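# Thread link pins up through chain joint, cap with plate

## Task

Turn the connecting link so that its pins stick upward through the chain's middle joint, and then seat the cover plate so that it sits over both of those pins.

## Robot and tools

Robot: two arms, left_arm and right_arm, each ending in a two-finger gripper. The fingers point along the gripper's own +z axis and spread along its y axis. end_effector_position is the spot between the finger pads, roughly 1 cm short of the tips.

Frame: every hand pose, target and velocity uses the scene frame. Its origin sits at table-top height, halfway between the two arms' nominal bases; +z is up, +x reaches out over the table, and left_arm is on the +y side (arm names do not match image left and right). Real bases are offset from nominal by a fixed amount; only a BASES line, if shown, gives their calibrated spots. Reported hand position and orientation may be off by a few centimetres, more at long reach.

Row layout (used by execute_actions and move): one flat list of 16 numbers covering both arms, always all 16 even if one arm is idle. Order: left_arm x, y, z (metres, absolute position in the scene frame), qw, qx, qy, qz (absolute orientation quaternion, w first), opening; then the same eight for right_arm. Opening runs from -1 (closed) to +1 (fully open, 0.093 m) and is an absolute finger command, not an offset. To hold an arm still, resend the exact pose from the last result before it stopped, plus its intended opening; to keep an orientation, repeat the same quaternion every row rather than copying the drifting reported one. Resending a 0 opening is a real command, so repeat the present one to leave fingers alone.

execute_actions(actions, cameras): actions is a list of actions; each action is a list of 1 to 15 rows, each row lasting one control step of 1/30 s, with the last row repeated to fill 15 steps. An empty list just reports state and images. Every target must lie within 0.6 m of that gripper's current position along each of its own axes, or the action is rejected for both arms; a malformed action or a failing first action rejects the whole call. The controller also clips each step to 100 mm and 20 degrees from the measured pose, so one action may fall short; the result's Hand target line shows where each arm is actually heading, and you send the remainder next.

move(target, speed, blend, opening_speed, blocking, cameras): target is one 16-number row or a list of up to 15 rows (no 0.6 m check). Grippers travel straight lines from their Hand target, turning the short way. speed is m/s per arm path, 0.002 to 0.5, default 0.25 (rotation up to twice that in rad/s), one value or one per target. blend, in metres, rounds corners at intermediate targets; default 0 stops at each. opening_speed (0.2 or more, per second on the -1..+1 scale) ramps fingers; otherwise the first row's openings go out at once, and later rows' openings are applied only after all arms halt there. Paths last at least 0.5 s and are cut at 10 s. blocking=false returns after about 0.5 s while motion continues; a new move takes over from the current point. The result adds a move: line with the outcome (done, off_target, moving, held, fault) and active limits (limits=paced means clipping, limits=held means withheld steps). done means at rest within 10 mm and 2 degrees; neither done nor off_target tells you about contact. Moves do not avoid obstacles or the other arm, and faster moves lag, overshoot and hit harder.

wait(seconds 0 to 10, cameras): lets time pass with arms holding their last command; a running move keeps going. stop(cameras): brakes a running move, needing some braking distance. zoom_image(camera, region): region [x0, y0, x1, y1] in pixels of that camera's latest full image, at most 504 by 504; cameras are cam_high, cam_low, cam_left_wrist, cam_right_wrist, each 896x504. finished_scene(scene): give the current scene's number; irreversible, and the goal must hold with the robot released.

Gripping: grip_measured is the finger motor position on the -1..+1 scale. Pads meet near -0.94 and each millimetre of object width adds about 0.0208; a reading may sit up to 0.02 high. Because the fingers ride on a spring, the reading keeps moving after contact, so it barely reveals a grasp, especially on thin parts. Commanding further below the object's width reading squeezes harder (about 50 to 62 N per pad). Keep sending the closing value to keep the hold. The last entry of each arm's Joint positions is the opening in metres, floored at zero.

Other result lines: Joint positions, Joint velocities ("within noise" means essentially still), Joint torques (offset, noisy, positive toward larger joint values; torques 1 to 3 wrap at ±28 N m), Tool commands. Joint ranges in rad: waist -2.618 to 3.054, shoulder 0.000 to 3.142, elbow 0.000 to 3.142 (straight at 2.901), wrist pitch -1.571 to 1.571, wrist yaw -1.571 to 1.571, wrist roll -2.094 to 2.094.

Cautions: friction and gravity can leave a gripper low, short or tilted, and small commands may not move it or may move it sideways, so check pose after each motion and correct tilt. Do not route a gripper close to its own base or let the wrist near the waist axis; go around. The clearance check may halt commands bringing arms too close but will not prevent gripper-to-gripper collisions, and a hard clash between arms can end the scene. Avoid dropping parts, releasing moving parts, slamming or pressing hard, and never leave anything off the table. Occasional tugs on held parts or nudges to loose ones may occur. Motors heat when loaded, outstretched or pushing unreachably: MOTOR HOT appears at 75 °C, at 90 °C the arm folds and idles, at 100 °C it goes limp. While you think, simulated time passes and running moves continue.

Each tool is called after "Call:" by a JSON object that holds its "api" and its "payload", one argument or row to a line.

## Session

Call:
{"api": "execute_actions", "payload": {
  "actions": []
}}

Scene clock: 0.00 s.
left_arm: end_effector_position=(+0.3515, +0.2248, +0.1202) grip_measured=+1.000 end_effector_quat_wxyz=(+0.613, +0.017, +0.790, -0.012) | right_arm: end_effector_position=(+0.4336, -0.3945, +0.1017) grip_measured=+1.000 end_effector_quat_wxyz=(+0.594, +0.078, +0.800, +0.015)
Joint positions: left_arm=[0.042 1.51 0.378 0.88 0.064 0.018 0.093] | right_arm=[-0.054 1.542 0.354 0.89 0.009 0.126 0.093]
Joint velocities: within noise
Joint torques (N m): no reading
Motor temperatures (°C): left_arm=[29 37 40 32 29 30 28] | right_arm=[28 36 33 28 29 27 32]
Heat: left arm: 40 °C; right arm: 36 °C.
Hand target: left_arm +0.3520, +0.2248, +0.1209; +0.612, +0.017, +0.791, -0.012 | right_arm +0.4342, -0.3946, +0.1026; +0.594, +0.078, +0.800, +0.015
Tool commands: left_gripper/opening=+1.0 right_gripper/opening=+1.0

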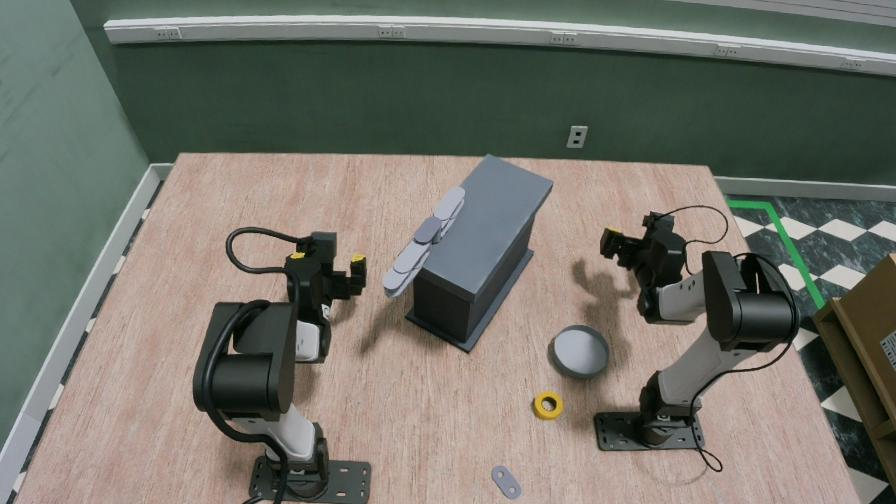

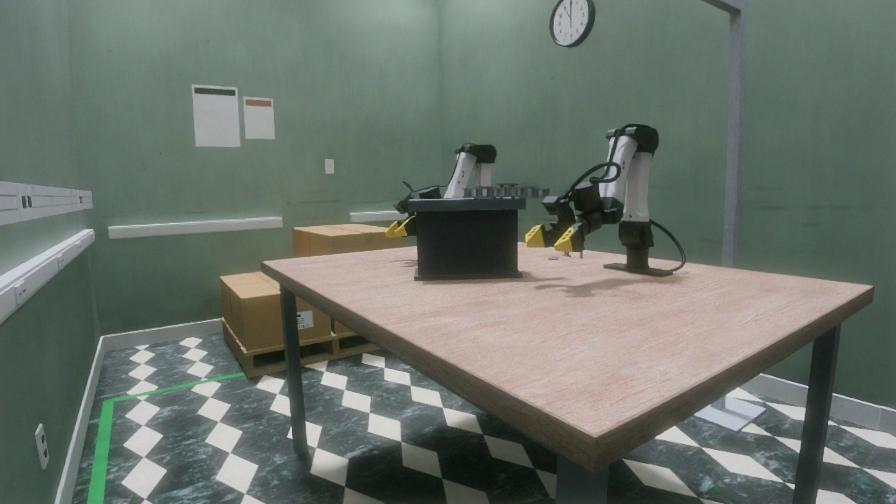

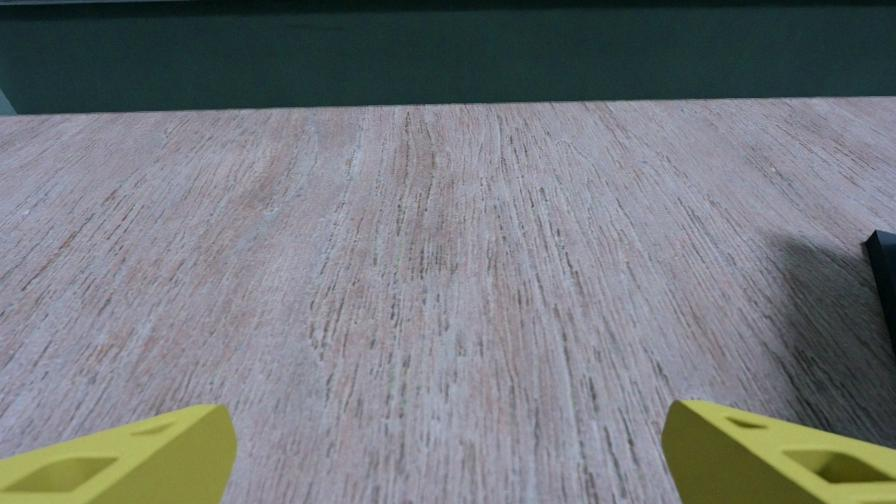

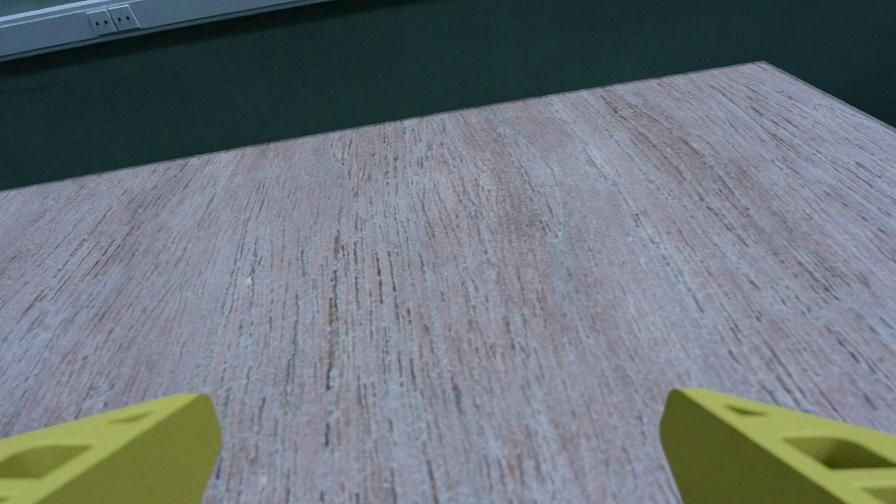

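Call:
{"api": "zoom_image", "payload": {
  "camera": "cam_high",
  "region": [340, 140, 600, 360]
}}

Call:
{"api": "zoom_image", "payload": {
  "camera": "cam_low",
  "region": [380, 150, 660, 300]
}}

Call:
{"api": "zoom_image", "payload": {
  "camera": "cam_high",
  "region": [460, 300, 760, 504]
}}

Scaled by 1.938 from the camera's 896x504 image, which has a finer 1280x720 frame.

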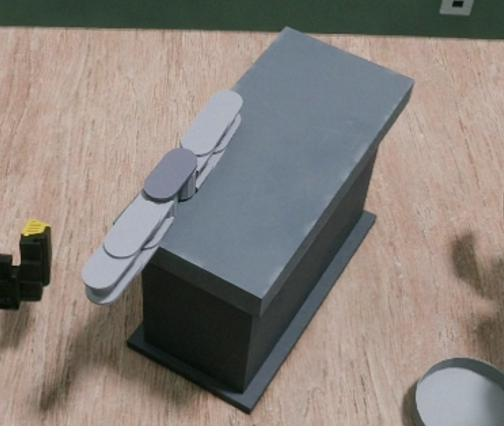

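Scaled by 1.800 from the camera's 896x504 image, which has a finer 1280x720 frame.

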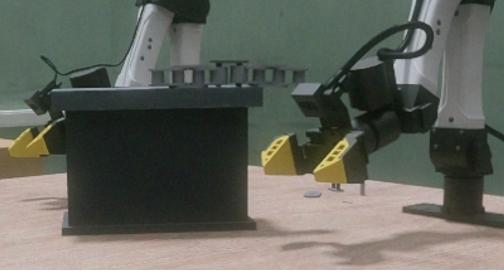

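Scaled by 1.680 from the camera's 896x504 image, which has a finer 1280x720 frame.

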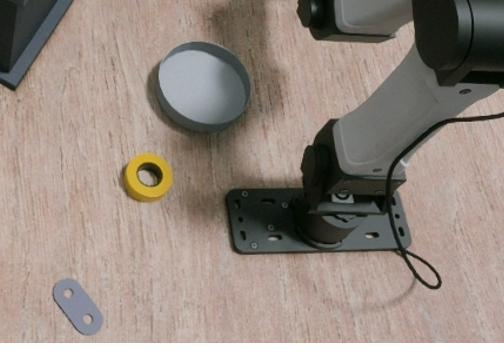

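Call:
{"api": "move", "payload": {
  "target": [0.17,0.13,0.30,0.5837,0.2379,0.7544,-0.1840,0.0,0.36,-0.36,0.15,0.594,0.078,0.800,0.015,0.0],
  "speed": 0.2
}}

Scene clock: 3.93 s.
left_arm: end_effector_position=(+0.1735, +0.1326, +0.2976) grip_measured=+0.001 end_effector_quat_wxyz=(+0.587, +0.228, +0.755, -0.181) | right_arm: end_effector_position=(+0.3635, -0.3607, +0.1552) grip_measured=+0.003 end_effector_quat_wxyz=(+0.601, +0.075, +0.796, +0.015)
Joint positions: left_arm=[-0.006 0.51 0.756 -0.538 0.55 0.15 0.045] | right_arm=[0.129 0.905 0.265 0.354 0.183 0.172 0.045]
Joint velocities: within noise
Joint torques (N m): left_arm=[-0.53 1.95 7.86 1.75 0.16 0.09] | right_arm=[0.55 -2.73 6.68 1.93 0.01 0.26]
Motor temperatures (°C): left_arm=[29 37 41 34 29 30 28] | right_arm=[28 37 34 29 29 27 32]
Heat: left arm: 41 °C; right arm: 37 °C.
Hand target: left_arm +0.1700, +0.1301, +0.3000; +0.584, +0.238, +0.754, -0.184 | right_arm +0.3601, -0.3600, +0.1499; +0.594, +0.078, +0.800, +0.015
Off the commanded pose: left_arm 0.005 m, 1 deg | right_arm 0.006 m, 1 deg.
move: done

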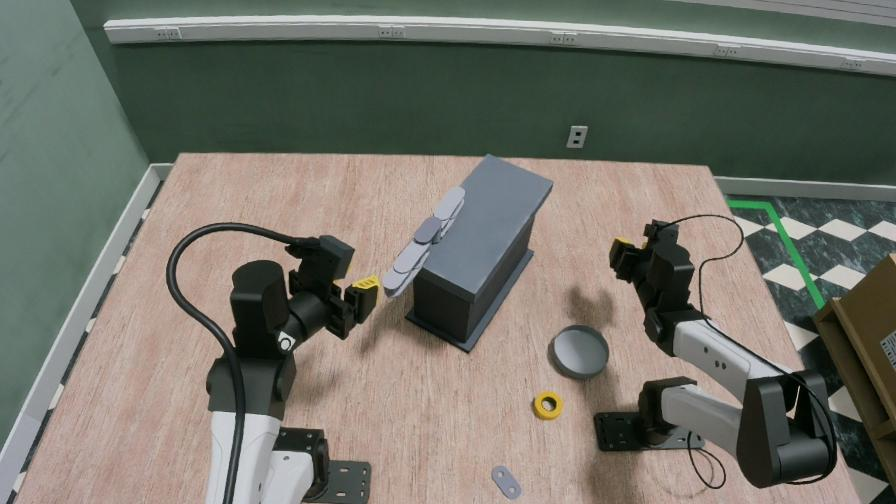

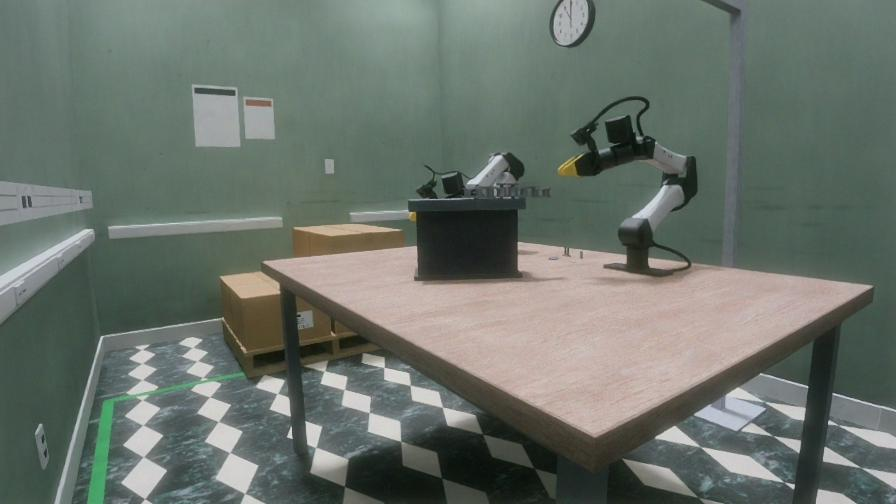

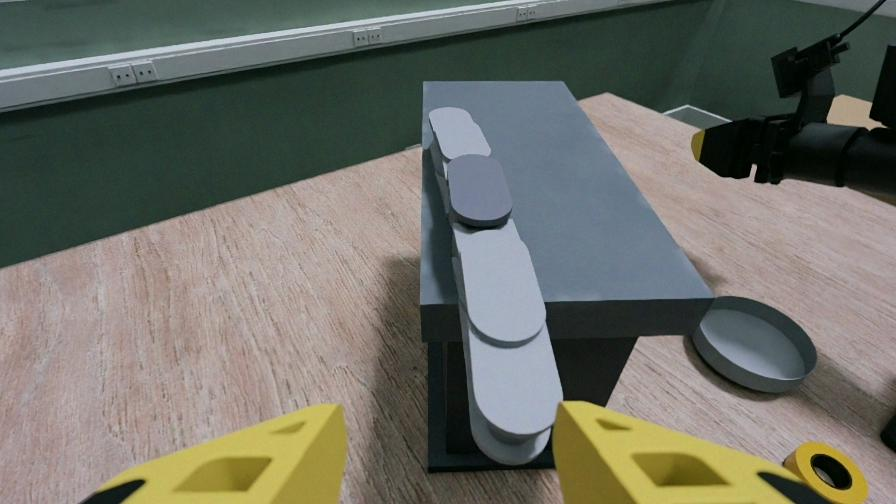

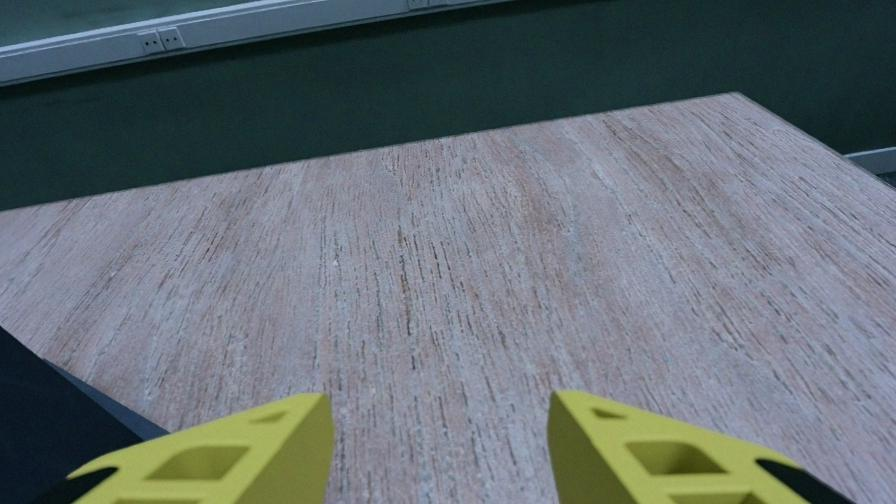

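Call:
{"api": "move", "payload": {
  "target": [0.17,0.13,0.30,0.5837,0.2379,0.7544,-0.1840,0.0,0.20,-0.16,0.22,0,0.0,1.0,0,0.0],
  "speed": 0.2,
  "cameras": ["cam_high","cam_right_wrist"]
}}

Scene clock: 14.50 s.
left_arm: end_effector_position=(+0.1734, +0.1325, +0.2974) grip_measured=+0.001 end_effector_quat_wxyz=(+0.587, +0.229, +0.756, -0.181) | right_arm: end_effector_position=(+0.2012, -0.1639, +0.2184) grip_measured=+0.003 end_effector_quat_wxyz=(+0.033, -0.002, +0.999, +0.035)
Joint positions: left_arm=[-0.006 0.51 0.756 -0.539 0.551 0.151 0.045] | right_arm=[0.928 1.486 1.581 -1.571 0.011 0.916 0.045]
Joint velocities: within noise
Joint torques (N m): left_arm=[-0.51 1.96 7.87 1.78 0.2 0.12] | right_arm=[0.44 -3.97 7.94 0.46 -0.14 0.25]
Motor temperatures (°C): left_arm=[29 37 42 36 29 30 28] | right_arm=[28 36 36 31 29 27 32]
Heat: left arm: 42 °C; right arm: 36 °C.
Hand target: left_arm +0.1700, +0.1300, +0.3000; +0.584, +0.238, +0.754, -0.184 | right_arm +0.2001, -0.1600, +0.2194; +0.027, +0.000, +0.999, +0.035
Off the commanded pose: left_arm 0.005 m, 1 deg | right_arm 0.004 m, 6 deg.
joint sent to its limit (right arm) — joint 4 (wrist pitch), lower limit. The joint targets are off in orientation, not in position.
move: off_target (right_arm)
Images, in order (width x height): cam_high 896x504, cam_right_wrist 896x504.

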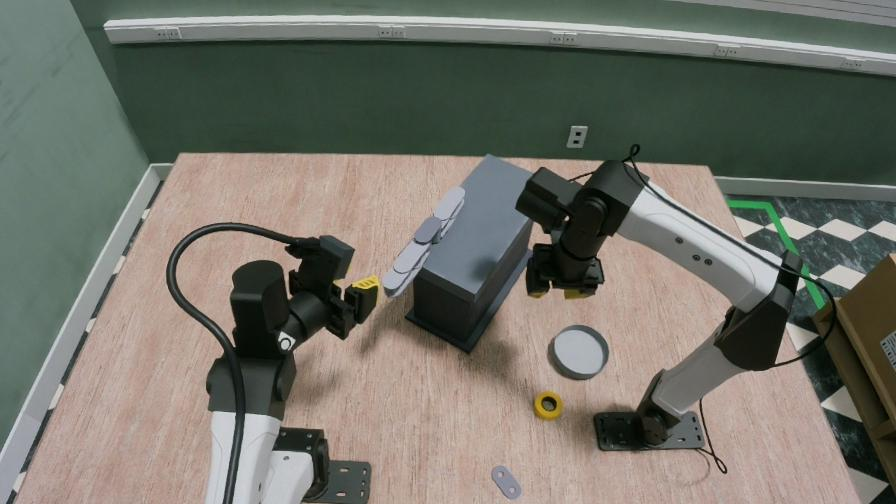

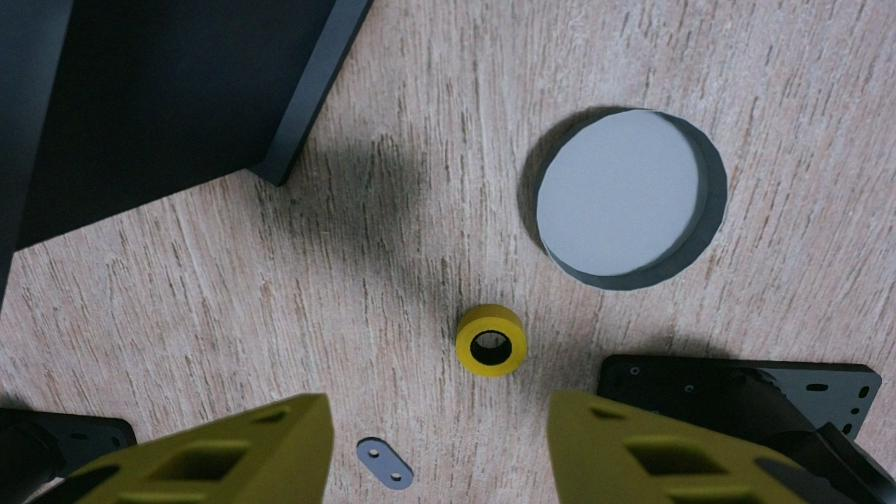

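Call:
{"api": "move", "payload": {
  "target": [
    [0.17,0.13,0.30,0.5837,0.2379,0.7544,-0.1840,0.0,0.22,-0.14,0.33,0,0.2756,0.9613,0,0.0],
    [0.17,0.13,0.30,0.5837,0.2379,0.7544,-0.1840,0.0,0.3165,0.034,0.33,0,0.2756,0.9613,0,0.0]
  ],
  "speed": 0.2,
  "blend": 0.03,
  "cameras": ["cam_high","cam_right_wrist","cam_left_wrist"]
}}

Scene clock: 20.57 s.
left_arm: end_effector_position=(+0.1733, +0.1325, +0.2973) grip_measured=+0.001 end_effector_quat_wxyz=(+0.586, +0.228, +0.756, -0.181) | right_arm: end_effector_position=(+0.3165, +0.0280, +0.3312) grip_measured=+0.003 end_effector_quat_wxyz=(+0.109, +0.255, +0.912, +0.304)
Joint positions: left_arm=[-0.006 0.51 0.756 -0.539 0.551 0.151 0.045] | right_arm=[0.979 2.198 2.848 -1.564 0.01 1.513 0.045]
Joint velocities: within noise
Joint torques (N m): left_arm=[-0.51 1.94 7.86 1.78 0.2 0.11] | right_arm=[0.53 -10 6.63 1.55 -0.04 0.24]
Motor temperatures (°C): left_arm=[29 37 42 37 29 30 28] | right_arm=[28 37 36 31 29 27 32]
Heat: left arm: 42 °C; right arm: 37 °C.
Hand target: left_arm +0.1700, +0.1300, +0.2999; +0.584, +0.238, +0.754, -0.184 | right_arm +0.3162, +0.0334, +0.3294; +0.107, +0.257, +0.910, +0.307
Off the commanded pose: left_arm 0.005 m, 1 deg | right_arm 0.006 m, 38 deg; orientation clipped.
elbow stopped short (right arm): the move would have taken joint 3 (elbow) straighter than the controller allows.
move: off_target (right_arm); limits=paced
Images, in order (width x height): cam_high 896x504, cam_left_wrist 896x504, cam_right_wrist 896x504.

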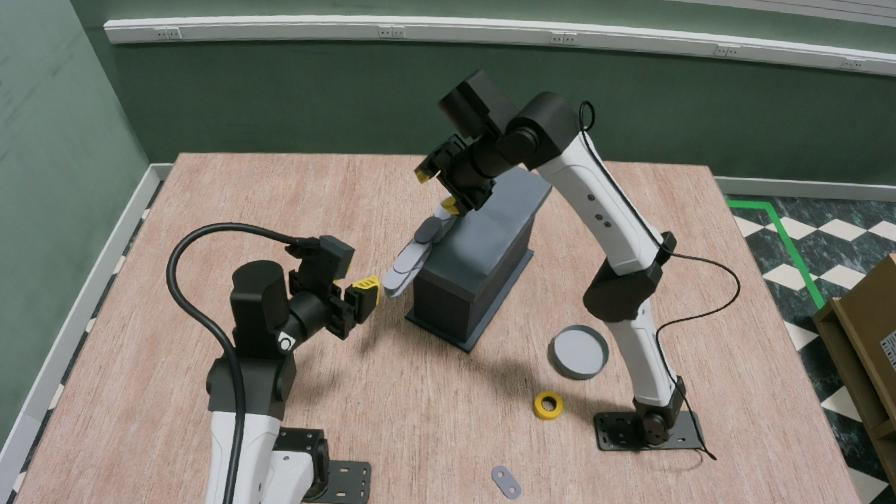

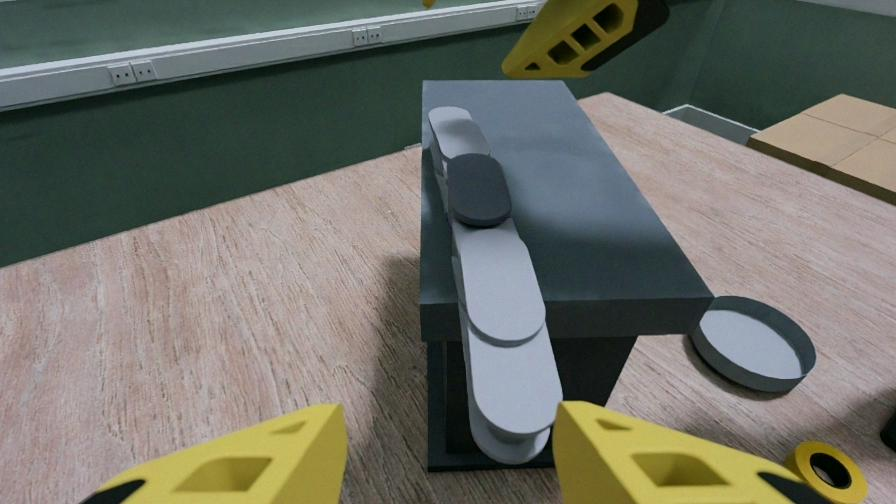

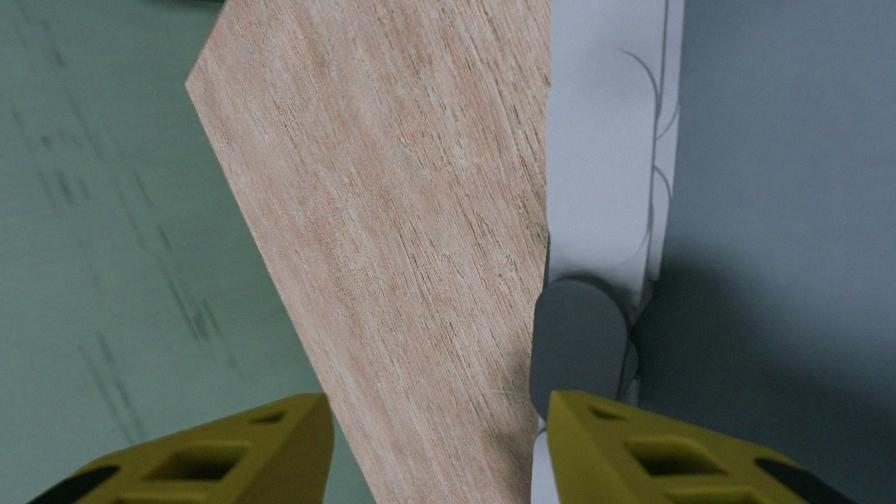

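Call:
{"api": "execute_actions", "payload": {
  "actions": []
}}

Scene clock: 22.83 s.
left_arm: end_effector_position=(+0.1733, +0.1325, +0.2973) grip_measured=+0.001 end_effector_quat_wxyz=(+0.586, +0.228, +0.756, -0.181) | right_arm: end_effector_position=(+0.3165, +0.0280, +0.3312) grip_measured=+0.003 end_effector_quat_wxyz=(+0.109, +0.256, +0.911, +0.304)
Joint positions: left_arm=[-0.006 0.51 0.756 -0.539 0.551 0.151 0.045] | right_arm=[0.979 2.198 2.848 -1.564 0.01 1.514 0.045]
Joint velocities: within noise
Joint torques (N m): left_arm=[-0.53 1.98 7.87 1.78 0.19 0.11] | right_arm=[0.51 -10 6.61 1.55 -0.03 0.22]
Motor temperatures (°C): left_arm=[29 37 43 38 29 30 28] | right_arm=[28 38 36 31 29 27 32]
Heat: left arm: 43 °C; right arm: 38 °C.
Hand target: left_arm +0.1700, +0.1300, +0.2999; +0.584, +0.238, +0.754, -0.184 | right_arm +0.3162, +0.0334, +0.3294; +0.107, +0.257, +0.910, +0.307
Tool commands: left_gripper/opening=+0.0 right_gripper/opening=+0.0
Off the commanded pose: left_arm 0.005 m, 1 deg | right_arm 0.006 m, 38 deg; orientation clipped.

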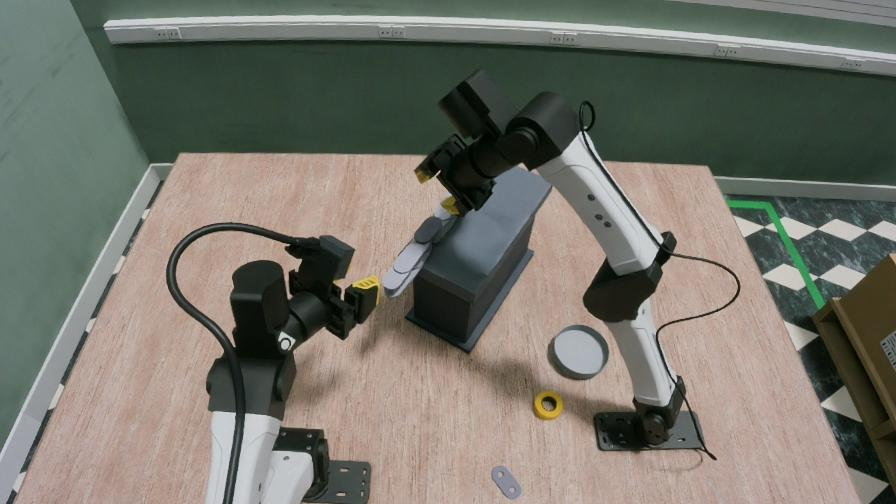

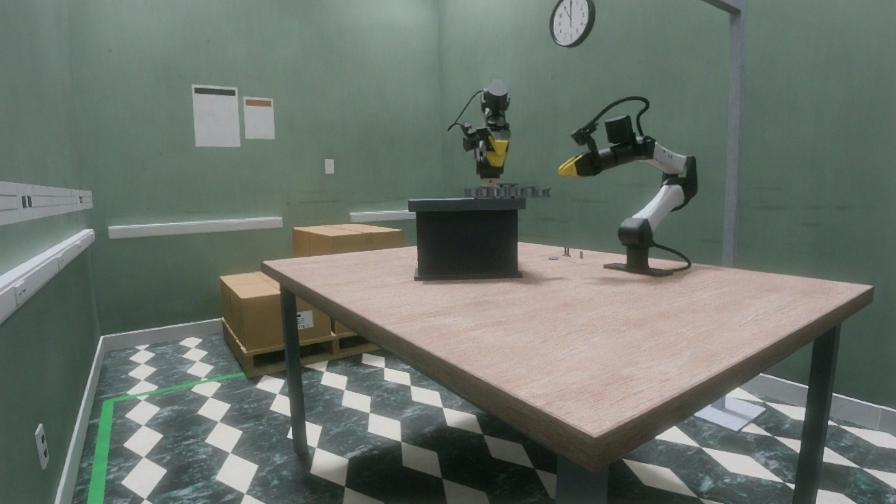

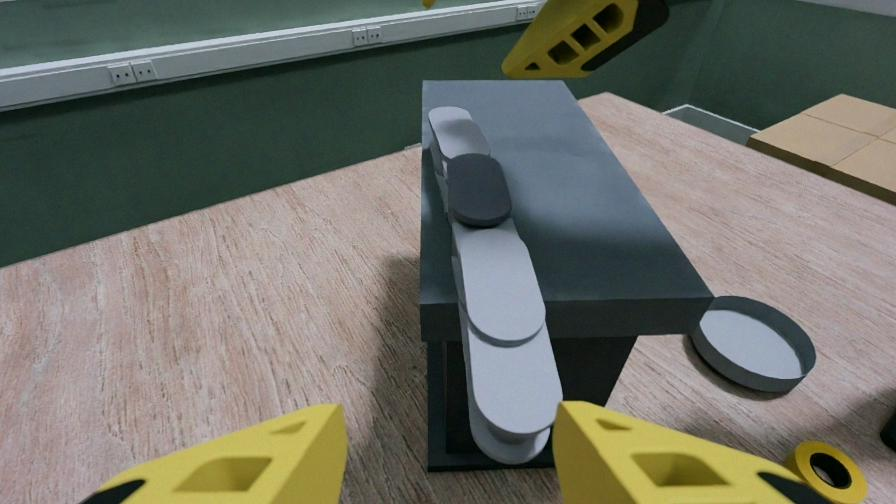

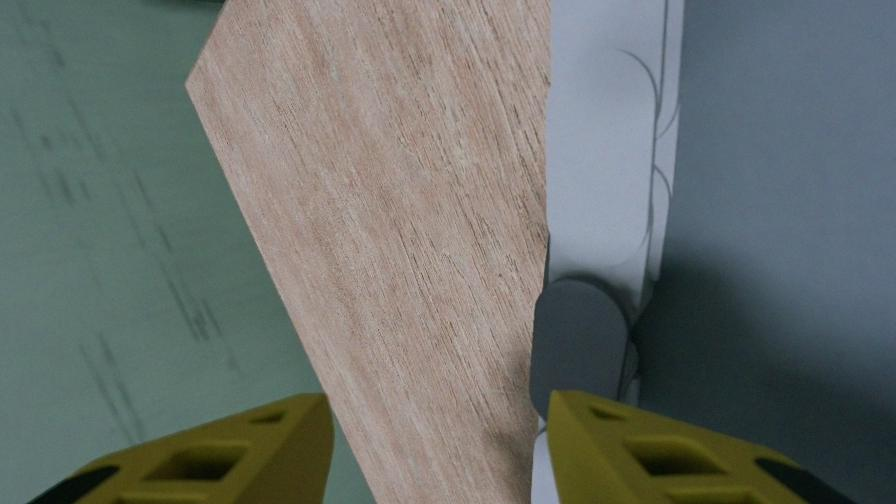

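Call:
{"api": "move", "payload": {
  "target": [
    [0.17,0.13,0.30,0.5837,0.2379,0.7544,-0.1840,0.0,0.25,-0.05,0.32,0,0.2756,0.9613,0,0.0],
    [0.17,0.13,0.30,0.5837,0.2379,0.7544,-0.1840,0.0,0.25,-0.05,0.29,0,0.2756,0.9613,0,0.0],
    [0.17,0.13,0.30,0.5837,0.2379,0.7544,-0.1840,0.0,0.31,0.026,0.29,0,0.2756,0.9613,0,0.0]
  ],
  "blend": 0.02
}}

Scene clock: 31.30 s.
left_arm: end_effector_position=(+0.1733, +0.1325, +0.2973) grip_measured=+0.001 end_effector_quat_wxyz=(+0.586, +0.228, +0.756, -0.181) | right_arm: end_effector_position=(+0.3066, +0.0251, +0.2925) grip_measured=+0.003 end_effector_quat_wxyz=(+0.082, +0.266, +0.930, +0.241)
Joint positions: left_arm=[-0.006 0.51 0.756 -0.539 0.551 0.151 0.045] | right_arm=[0.993 2.182 2.702 -1.575 0.01 1.539 0.045]
Joint velocities: within noise
Joint torques (N m): left_arm=[-0.51 1.98 7.86 1.78 0.2 0.11] | right_arm=[-0.64 -10.25 7.04 1.23 -0.11 0.08]
Motor temperatures (°C): left_arm=[29 37 43 39 29 30 28] | right_arm=[28 40 36 32 29 27 32]
Heat: left arm: 43 °C; right arm: 40 °C.
Hand target: left_arm +0.1700, +0.1300, +0.2999; +0.584, +0.238, +0.754, -0.184 | right_arm +0.3098, +0.0256, +0.2894; +0.079, +0.266, +0.930, +0.239
Off the commanded pose: left_arm 0.005 m, 1 deg | right_arm 0.004 m, 30 deg; orientation clipped.
elbow stopped short (right arm): the move would have taken joint 3 (elbow) straighter than the controller allows.
joint sent to its limit (right arm) — joint 4 (wrist pitch), lower limit. The joint targets are off in orientation, not in position.
move: off_target (right_arm); blend cut to 0.015 m at target 1, 0.015 m at target 2; limits=paced

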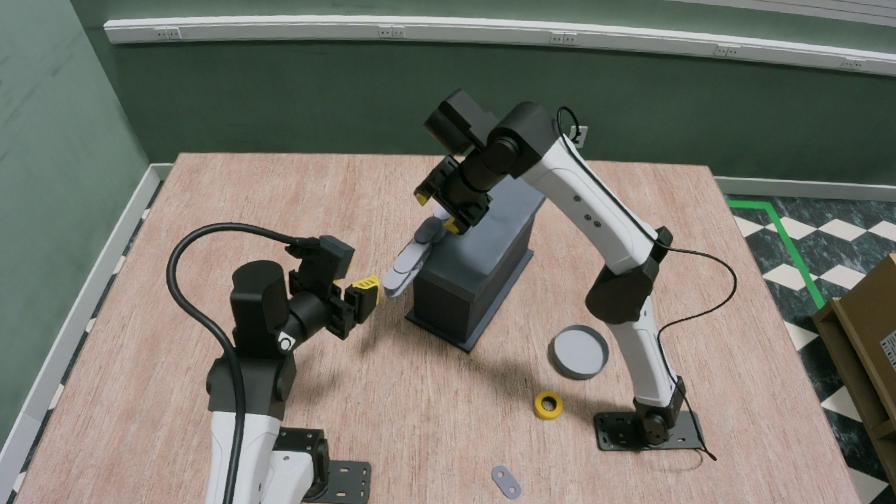

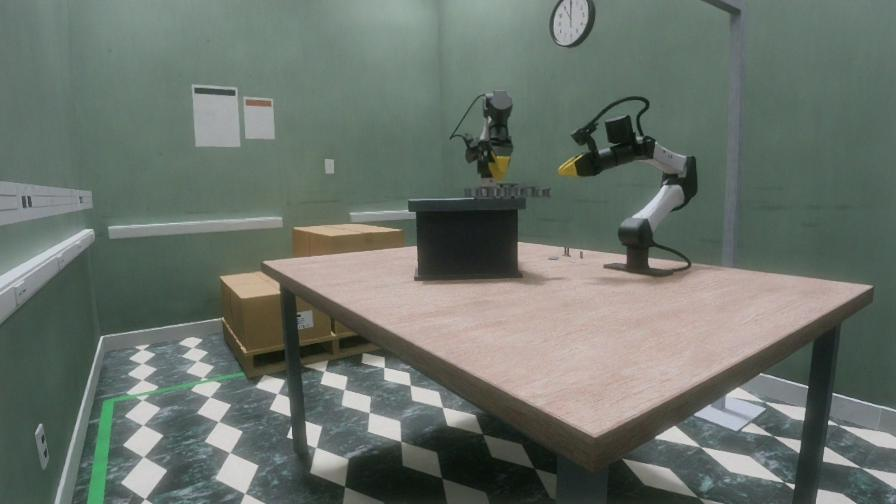

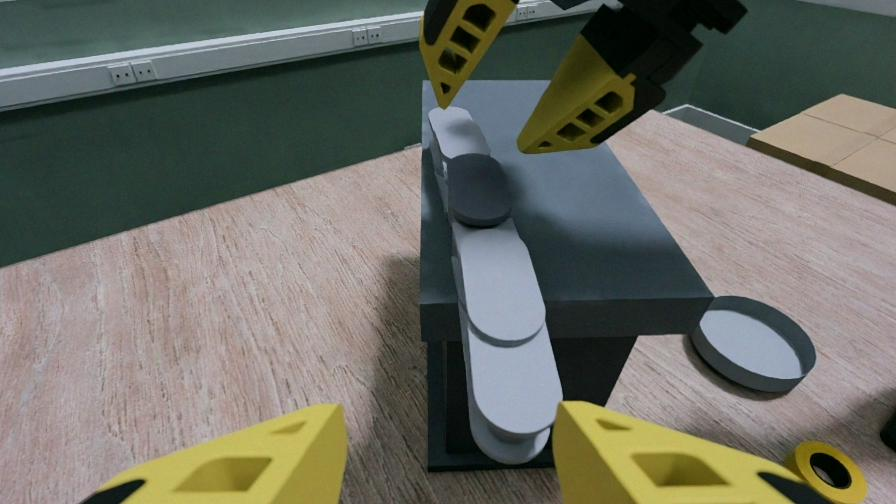

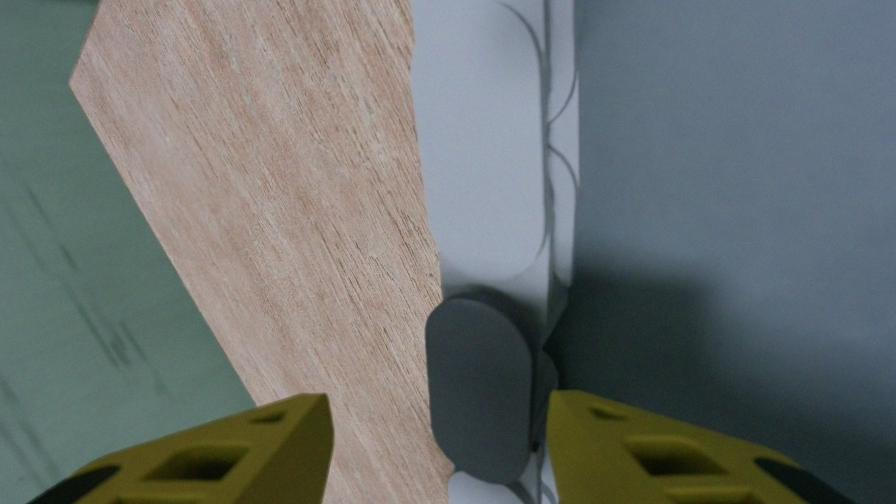

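Call:
{"api": "move", "payload": {
  "target": [
    [0.189,0.0955,0.285,0.3679,0.2546,0.8881,-0.1055,0.3,0.30,-0.01,0.31,0.3006,-0.4484,0.8258,0.1632,-1.0],
    [0.189,0.0955,0.278,0.3679,0.2546,0.8881,-0.1055,0.3,0.340,0.072,0.29,0.3006,-0.4484,0.8258,0.1632,-1.0]
  ],
  "blend": 0.0
}}

Scene clock: 40.13 s.
left_arm: end_effector_position=(+0.1910, +0.0939, +0.2839) grip_measured=+0.298 end_effector_quat_wxyz=(+0.376, +0.260, +0.883, -0.109) | right_arm: end_effector_position=(+0.3394, +0.0689, +0.2985) grip_measured=-0.983 end_effector_quat_wxyz=(+0.309, -0.446, +0.822, +0.171)
Joint positions: left_arm=[-0.443 0.985 1.235 -1.019 0.078 0.079 0.06] | right_arm=[0.977 2.136 2.503 -1.216 -0.021 -0.017 0]
Joint velocities: within noise
Joint torques (N m): left_arm=[-0.68 -1.33 5.07 1.64 -0.1 -0.2] | right_arm=[0.35 -9.95 8.21 1.46 -0.03 0.17]
Motor temperatures (°C): left_arm=[29 37 44 39 29 30 28] | right_arm=[28 41 37 32 29 27 32]
Heat: left arm: 44 °C; right arm: 41 °C.
Hand target: left_arm +0.1890, +0.0955, +0.2781; +0.368, +0.255, +0.888, -0.106 | right_arm +0.3400, +0.0718, +0.2900; +0.301, -0.448, +0.826, +0.163
Off the commanded pose: left_arm 0.006 m, 1 deg | right_arm 0.009 m, 1 deg.
move: done

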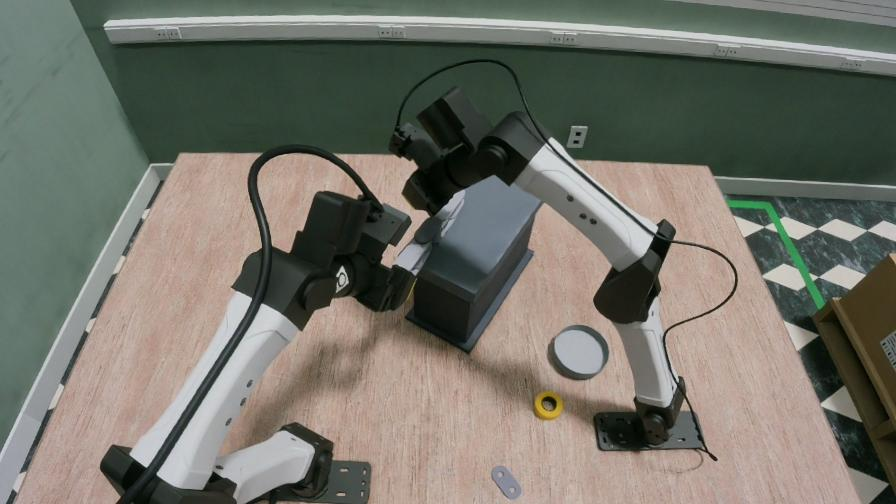

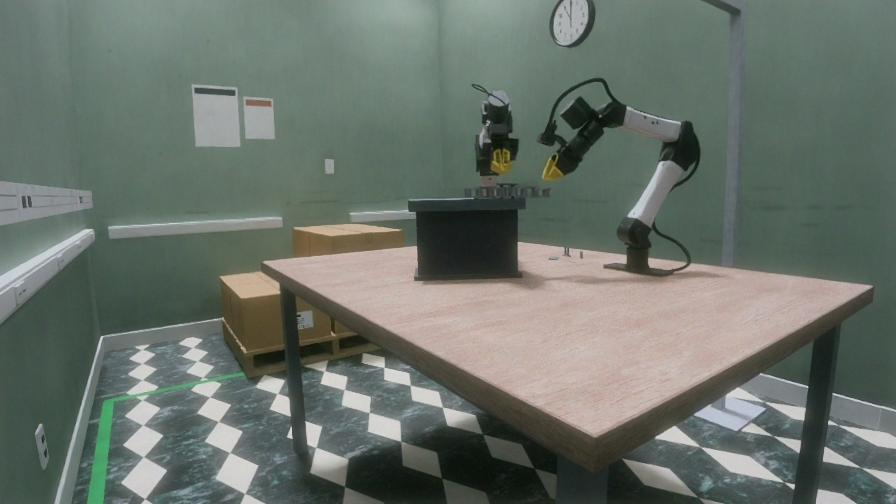

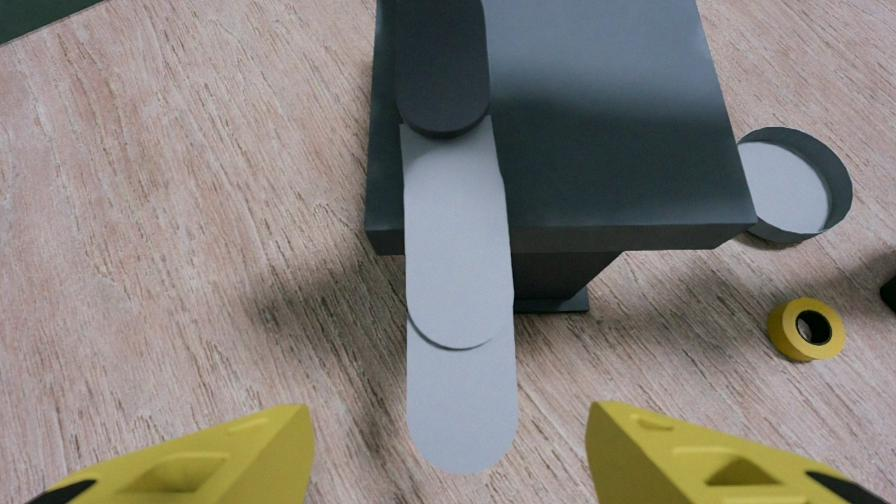

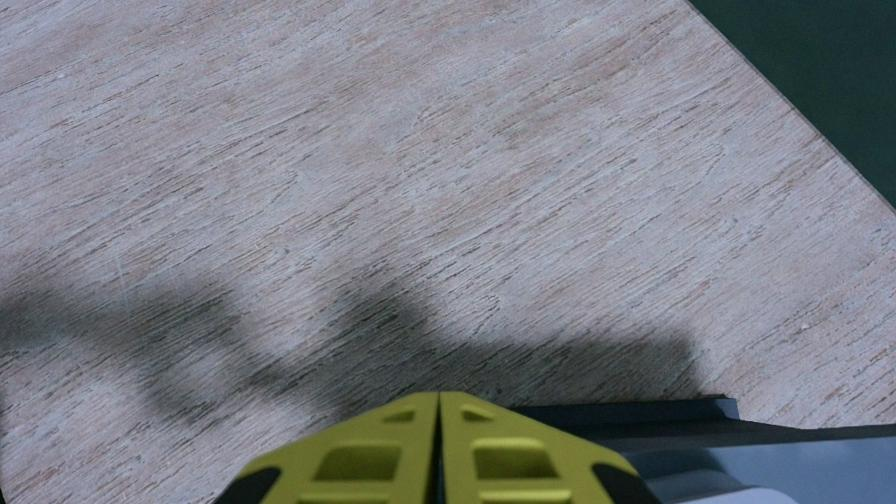

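Call:
{"api": "move", "payload": {
  "target": [0.2064,0.0815,0.257,0.3679,0.2546,0.8881,-0.1055,0.3,0.340,0.072,0.29,0.3006,-0.4484,0.8258,0.1632,-1.0],
  "cameras": ["cam_left_wrist"]
}}

Call:
{"api": "move", "payload": {
  "target": [0.2264,0.069,0.233,0.3679,0.2546,0.8881,-0.1055,0.3,0.340,0.072,0.29,0.3006,-0.4484,0.8258,0.1632,-1.0],
  "cameras": ["cam_left_wrist", "cam_low"],
  "speed": 0.1
}}

Scene clock: 42.93 s.
left_arm: end_effector_position=(+0.2044, +0.0821, +0.2605) grip_measured=+0.298 end_effector_quat_wxyz=(+0.370, +0.260, +0.885, -0.108) | right_arm: end_effector_position=(+0.3393, +0.0687, +0.2984) grip_measured=-0.983 end_effector_quat_wxyz=(+0.309, -0.446, +0.823, +0.170)
Joint positions: left_arm=[-0.47 1.019 1.155 -0.919 0.059 0.059 0.06] | right_arm=[0.977 2.136 2.503 -1.218 -0.021 -0.017 0]
Joint velocities: within noise
Joint torques (N m): left_arm=[-0.68 -1.01 5.68 1.79 -0.12 -0.18] | right_arm=[0.34 -9.94 8.2 1.51 -0.03 0.17]
Motor temperatures (°C): left_arm=[29 37 44 39 29 30 28] | right_arm=[28 42 37 32 29 27 32]
Heat: left arm: 44 °C; right arm: 42 °C.
Hand target: left_arm +0.2063, +0.0815, +0.2569; +0.368, +0.255, +0.888, -0.106 | right_arm +0.3400, +0.0718, +0.2900; +0.301, -0.448, +0.826, +0.163
Off the commanded pose: left_arm 0.004 m, 1 deg | right_arm 0.009 m, 1 deg.
move: done
Images, in order (width x height): cam_left_wrist 896x504.

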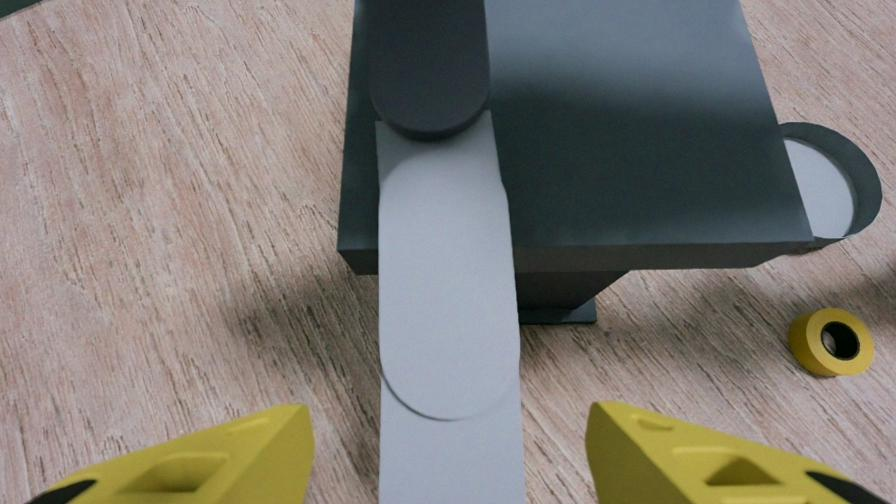

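Scene clock: 44.07 s.
left_arm: end_effector_position=(+0.2247, +0.0697, +0.2376) grip_measured=+0.298 end_effector_quat_wxyz=(+0.371, +0.260, +0.885, -0.108) | right_arm: end_effector_position=(+0.3393, +0.0687, +0.2984) grip_measured=-0.983 end_effector_quat_wxyz=(+0.309, -0.446, +0.823, +0.170)
Joint positions: left_arm=[-0.478 1.077 1.084 -0.786 0.053 0.054 0.06] | right_arm=[0.977 2.136 2.503 -1.218 -0.021 -0.017 0]
Joint velocities: within noise
Joint torques (N m): left_arm=[-0.65 -1.58 5.89 1.81 -0.13 -0.21] | right_arm=[0.34 -9.95 8.2 1.51 -0.03 0.16]
Motor temperatures (°C): left_arm=[29 37 44 39 29 30 28] | right_arm=[28 42 37 32 29 27 32]
Heat: left arm: 44 °C; right arm: 42 °C.
Hand target: left_arm +0.2263, +0.0690, +0.2331; +0.368, +0.255, +0.888, -0.106 | right_arm +0.3400, +0.0718, +0.2900; +0.301, -0.448, +0.826, +0.163
Off the commanded pose: left_arm 0.005 m, 1 deg | right_arm 0.009 m, 1 deg.
move: done
Images, in order (width x height): cam_low 896x504, cam_left_wrist 896x504.

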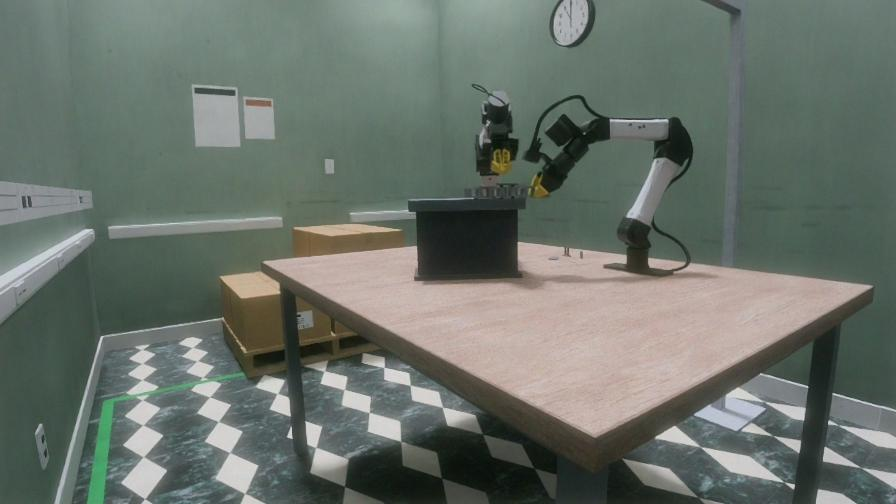

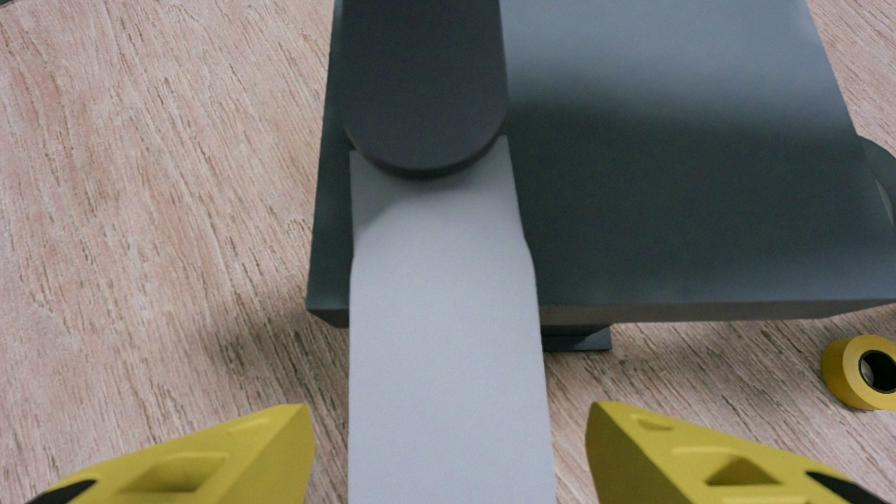

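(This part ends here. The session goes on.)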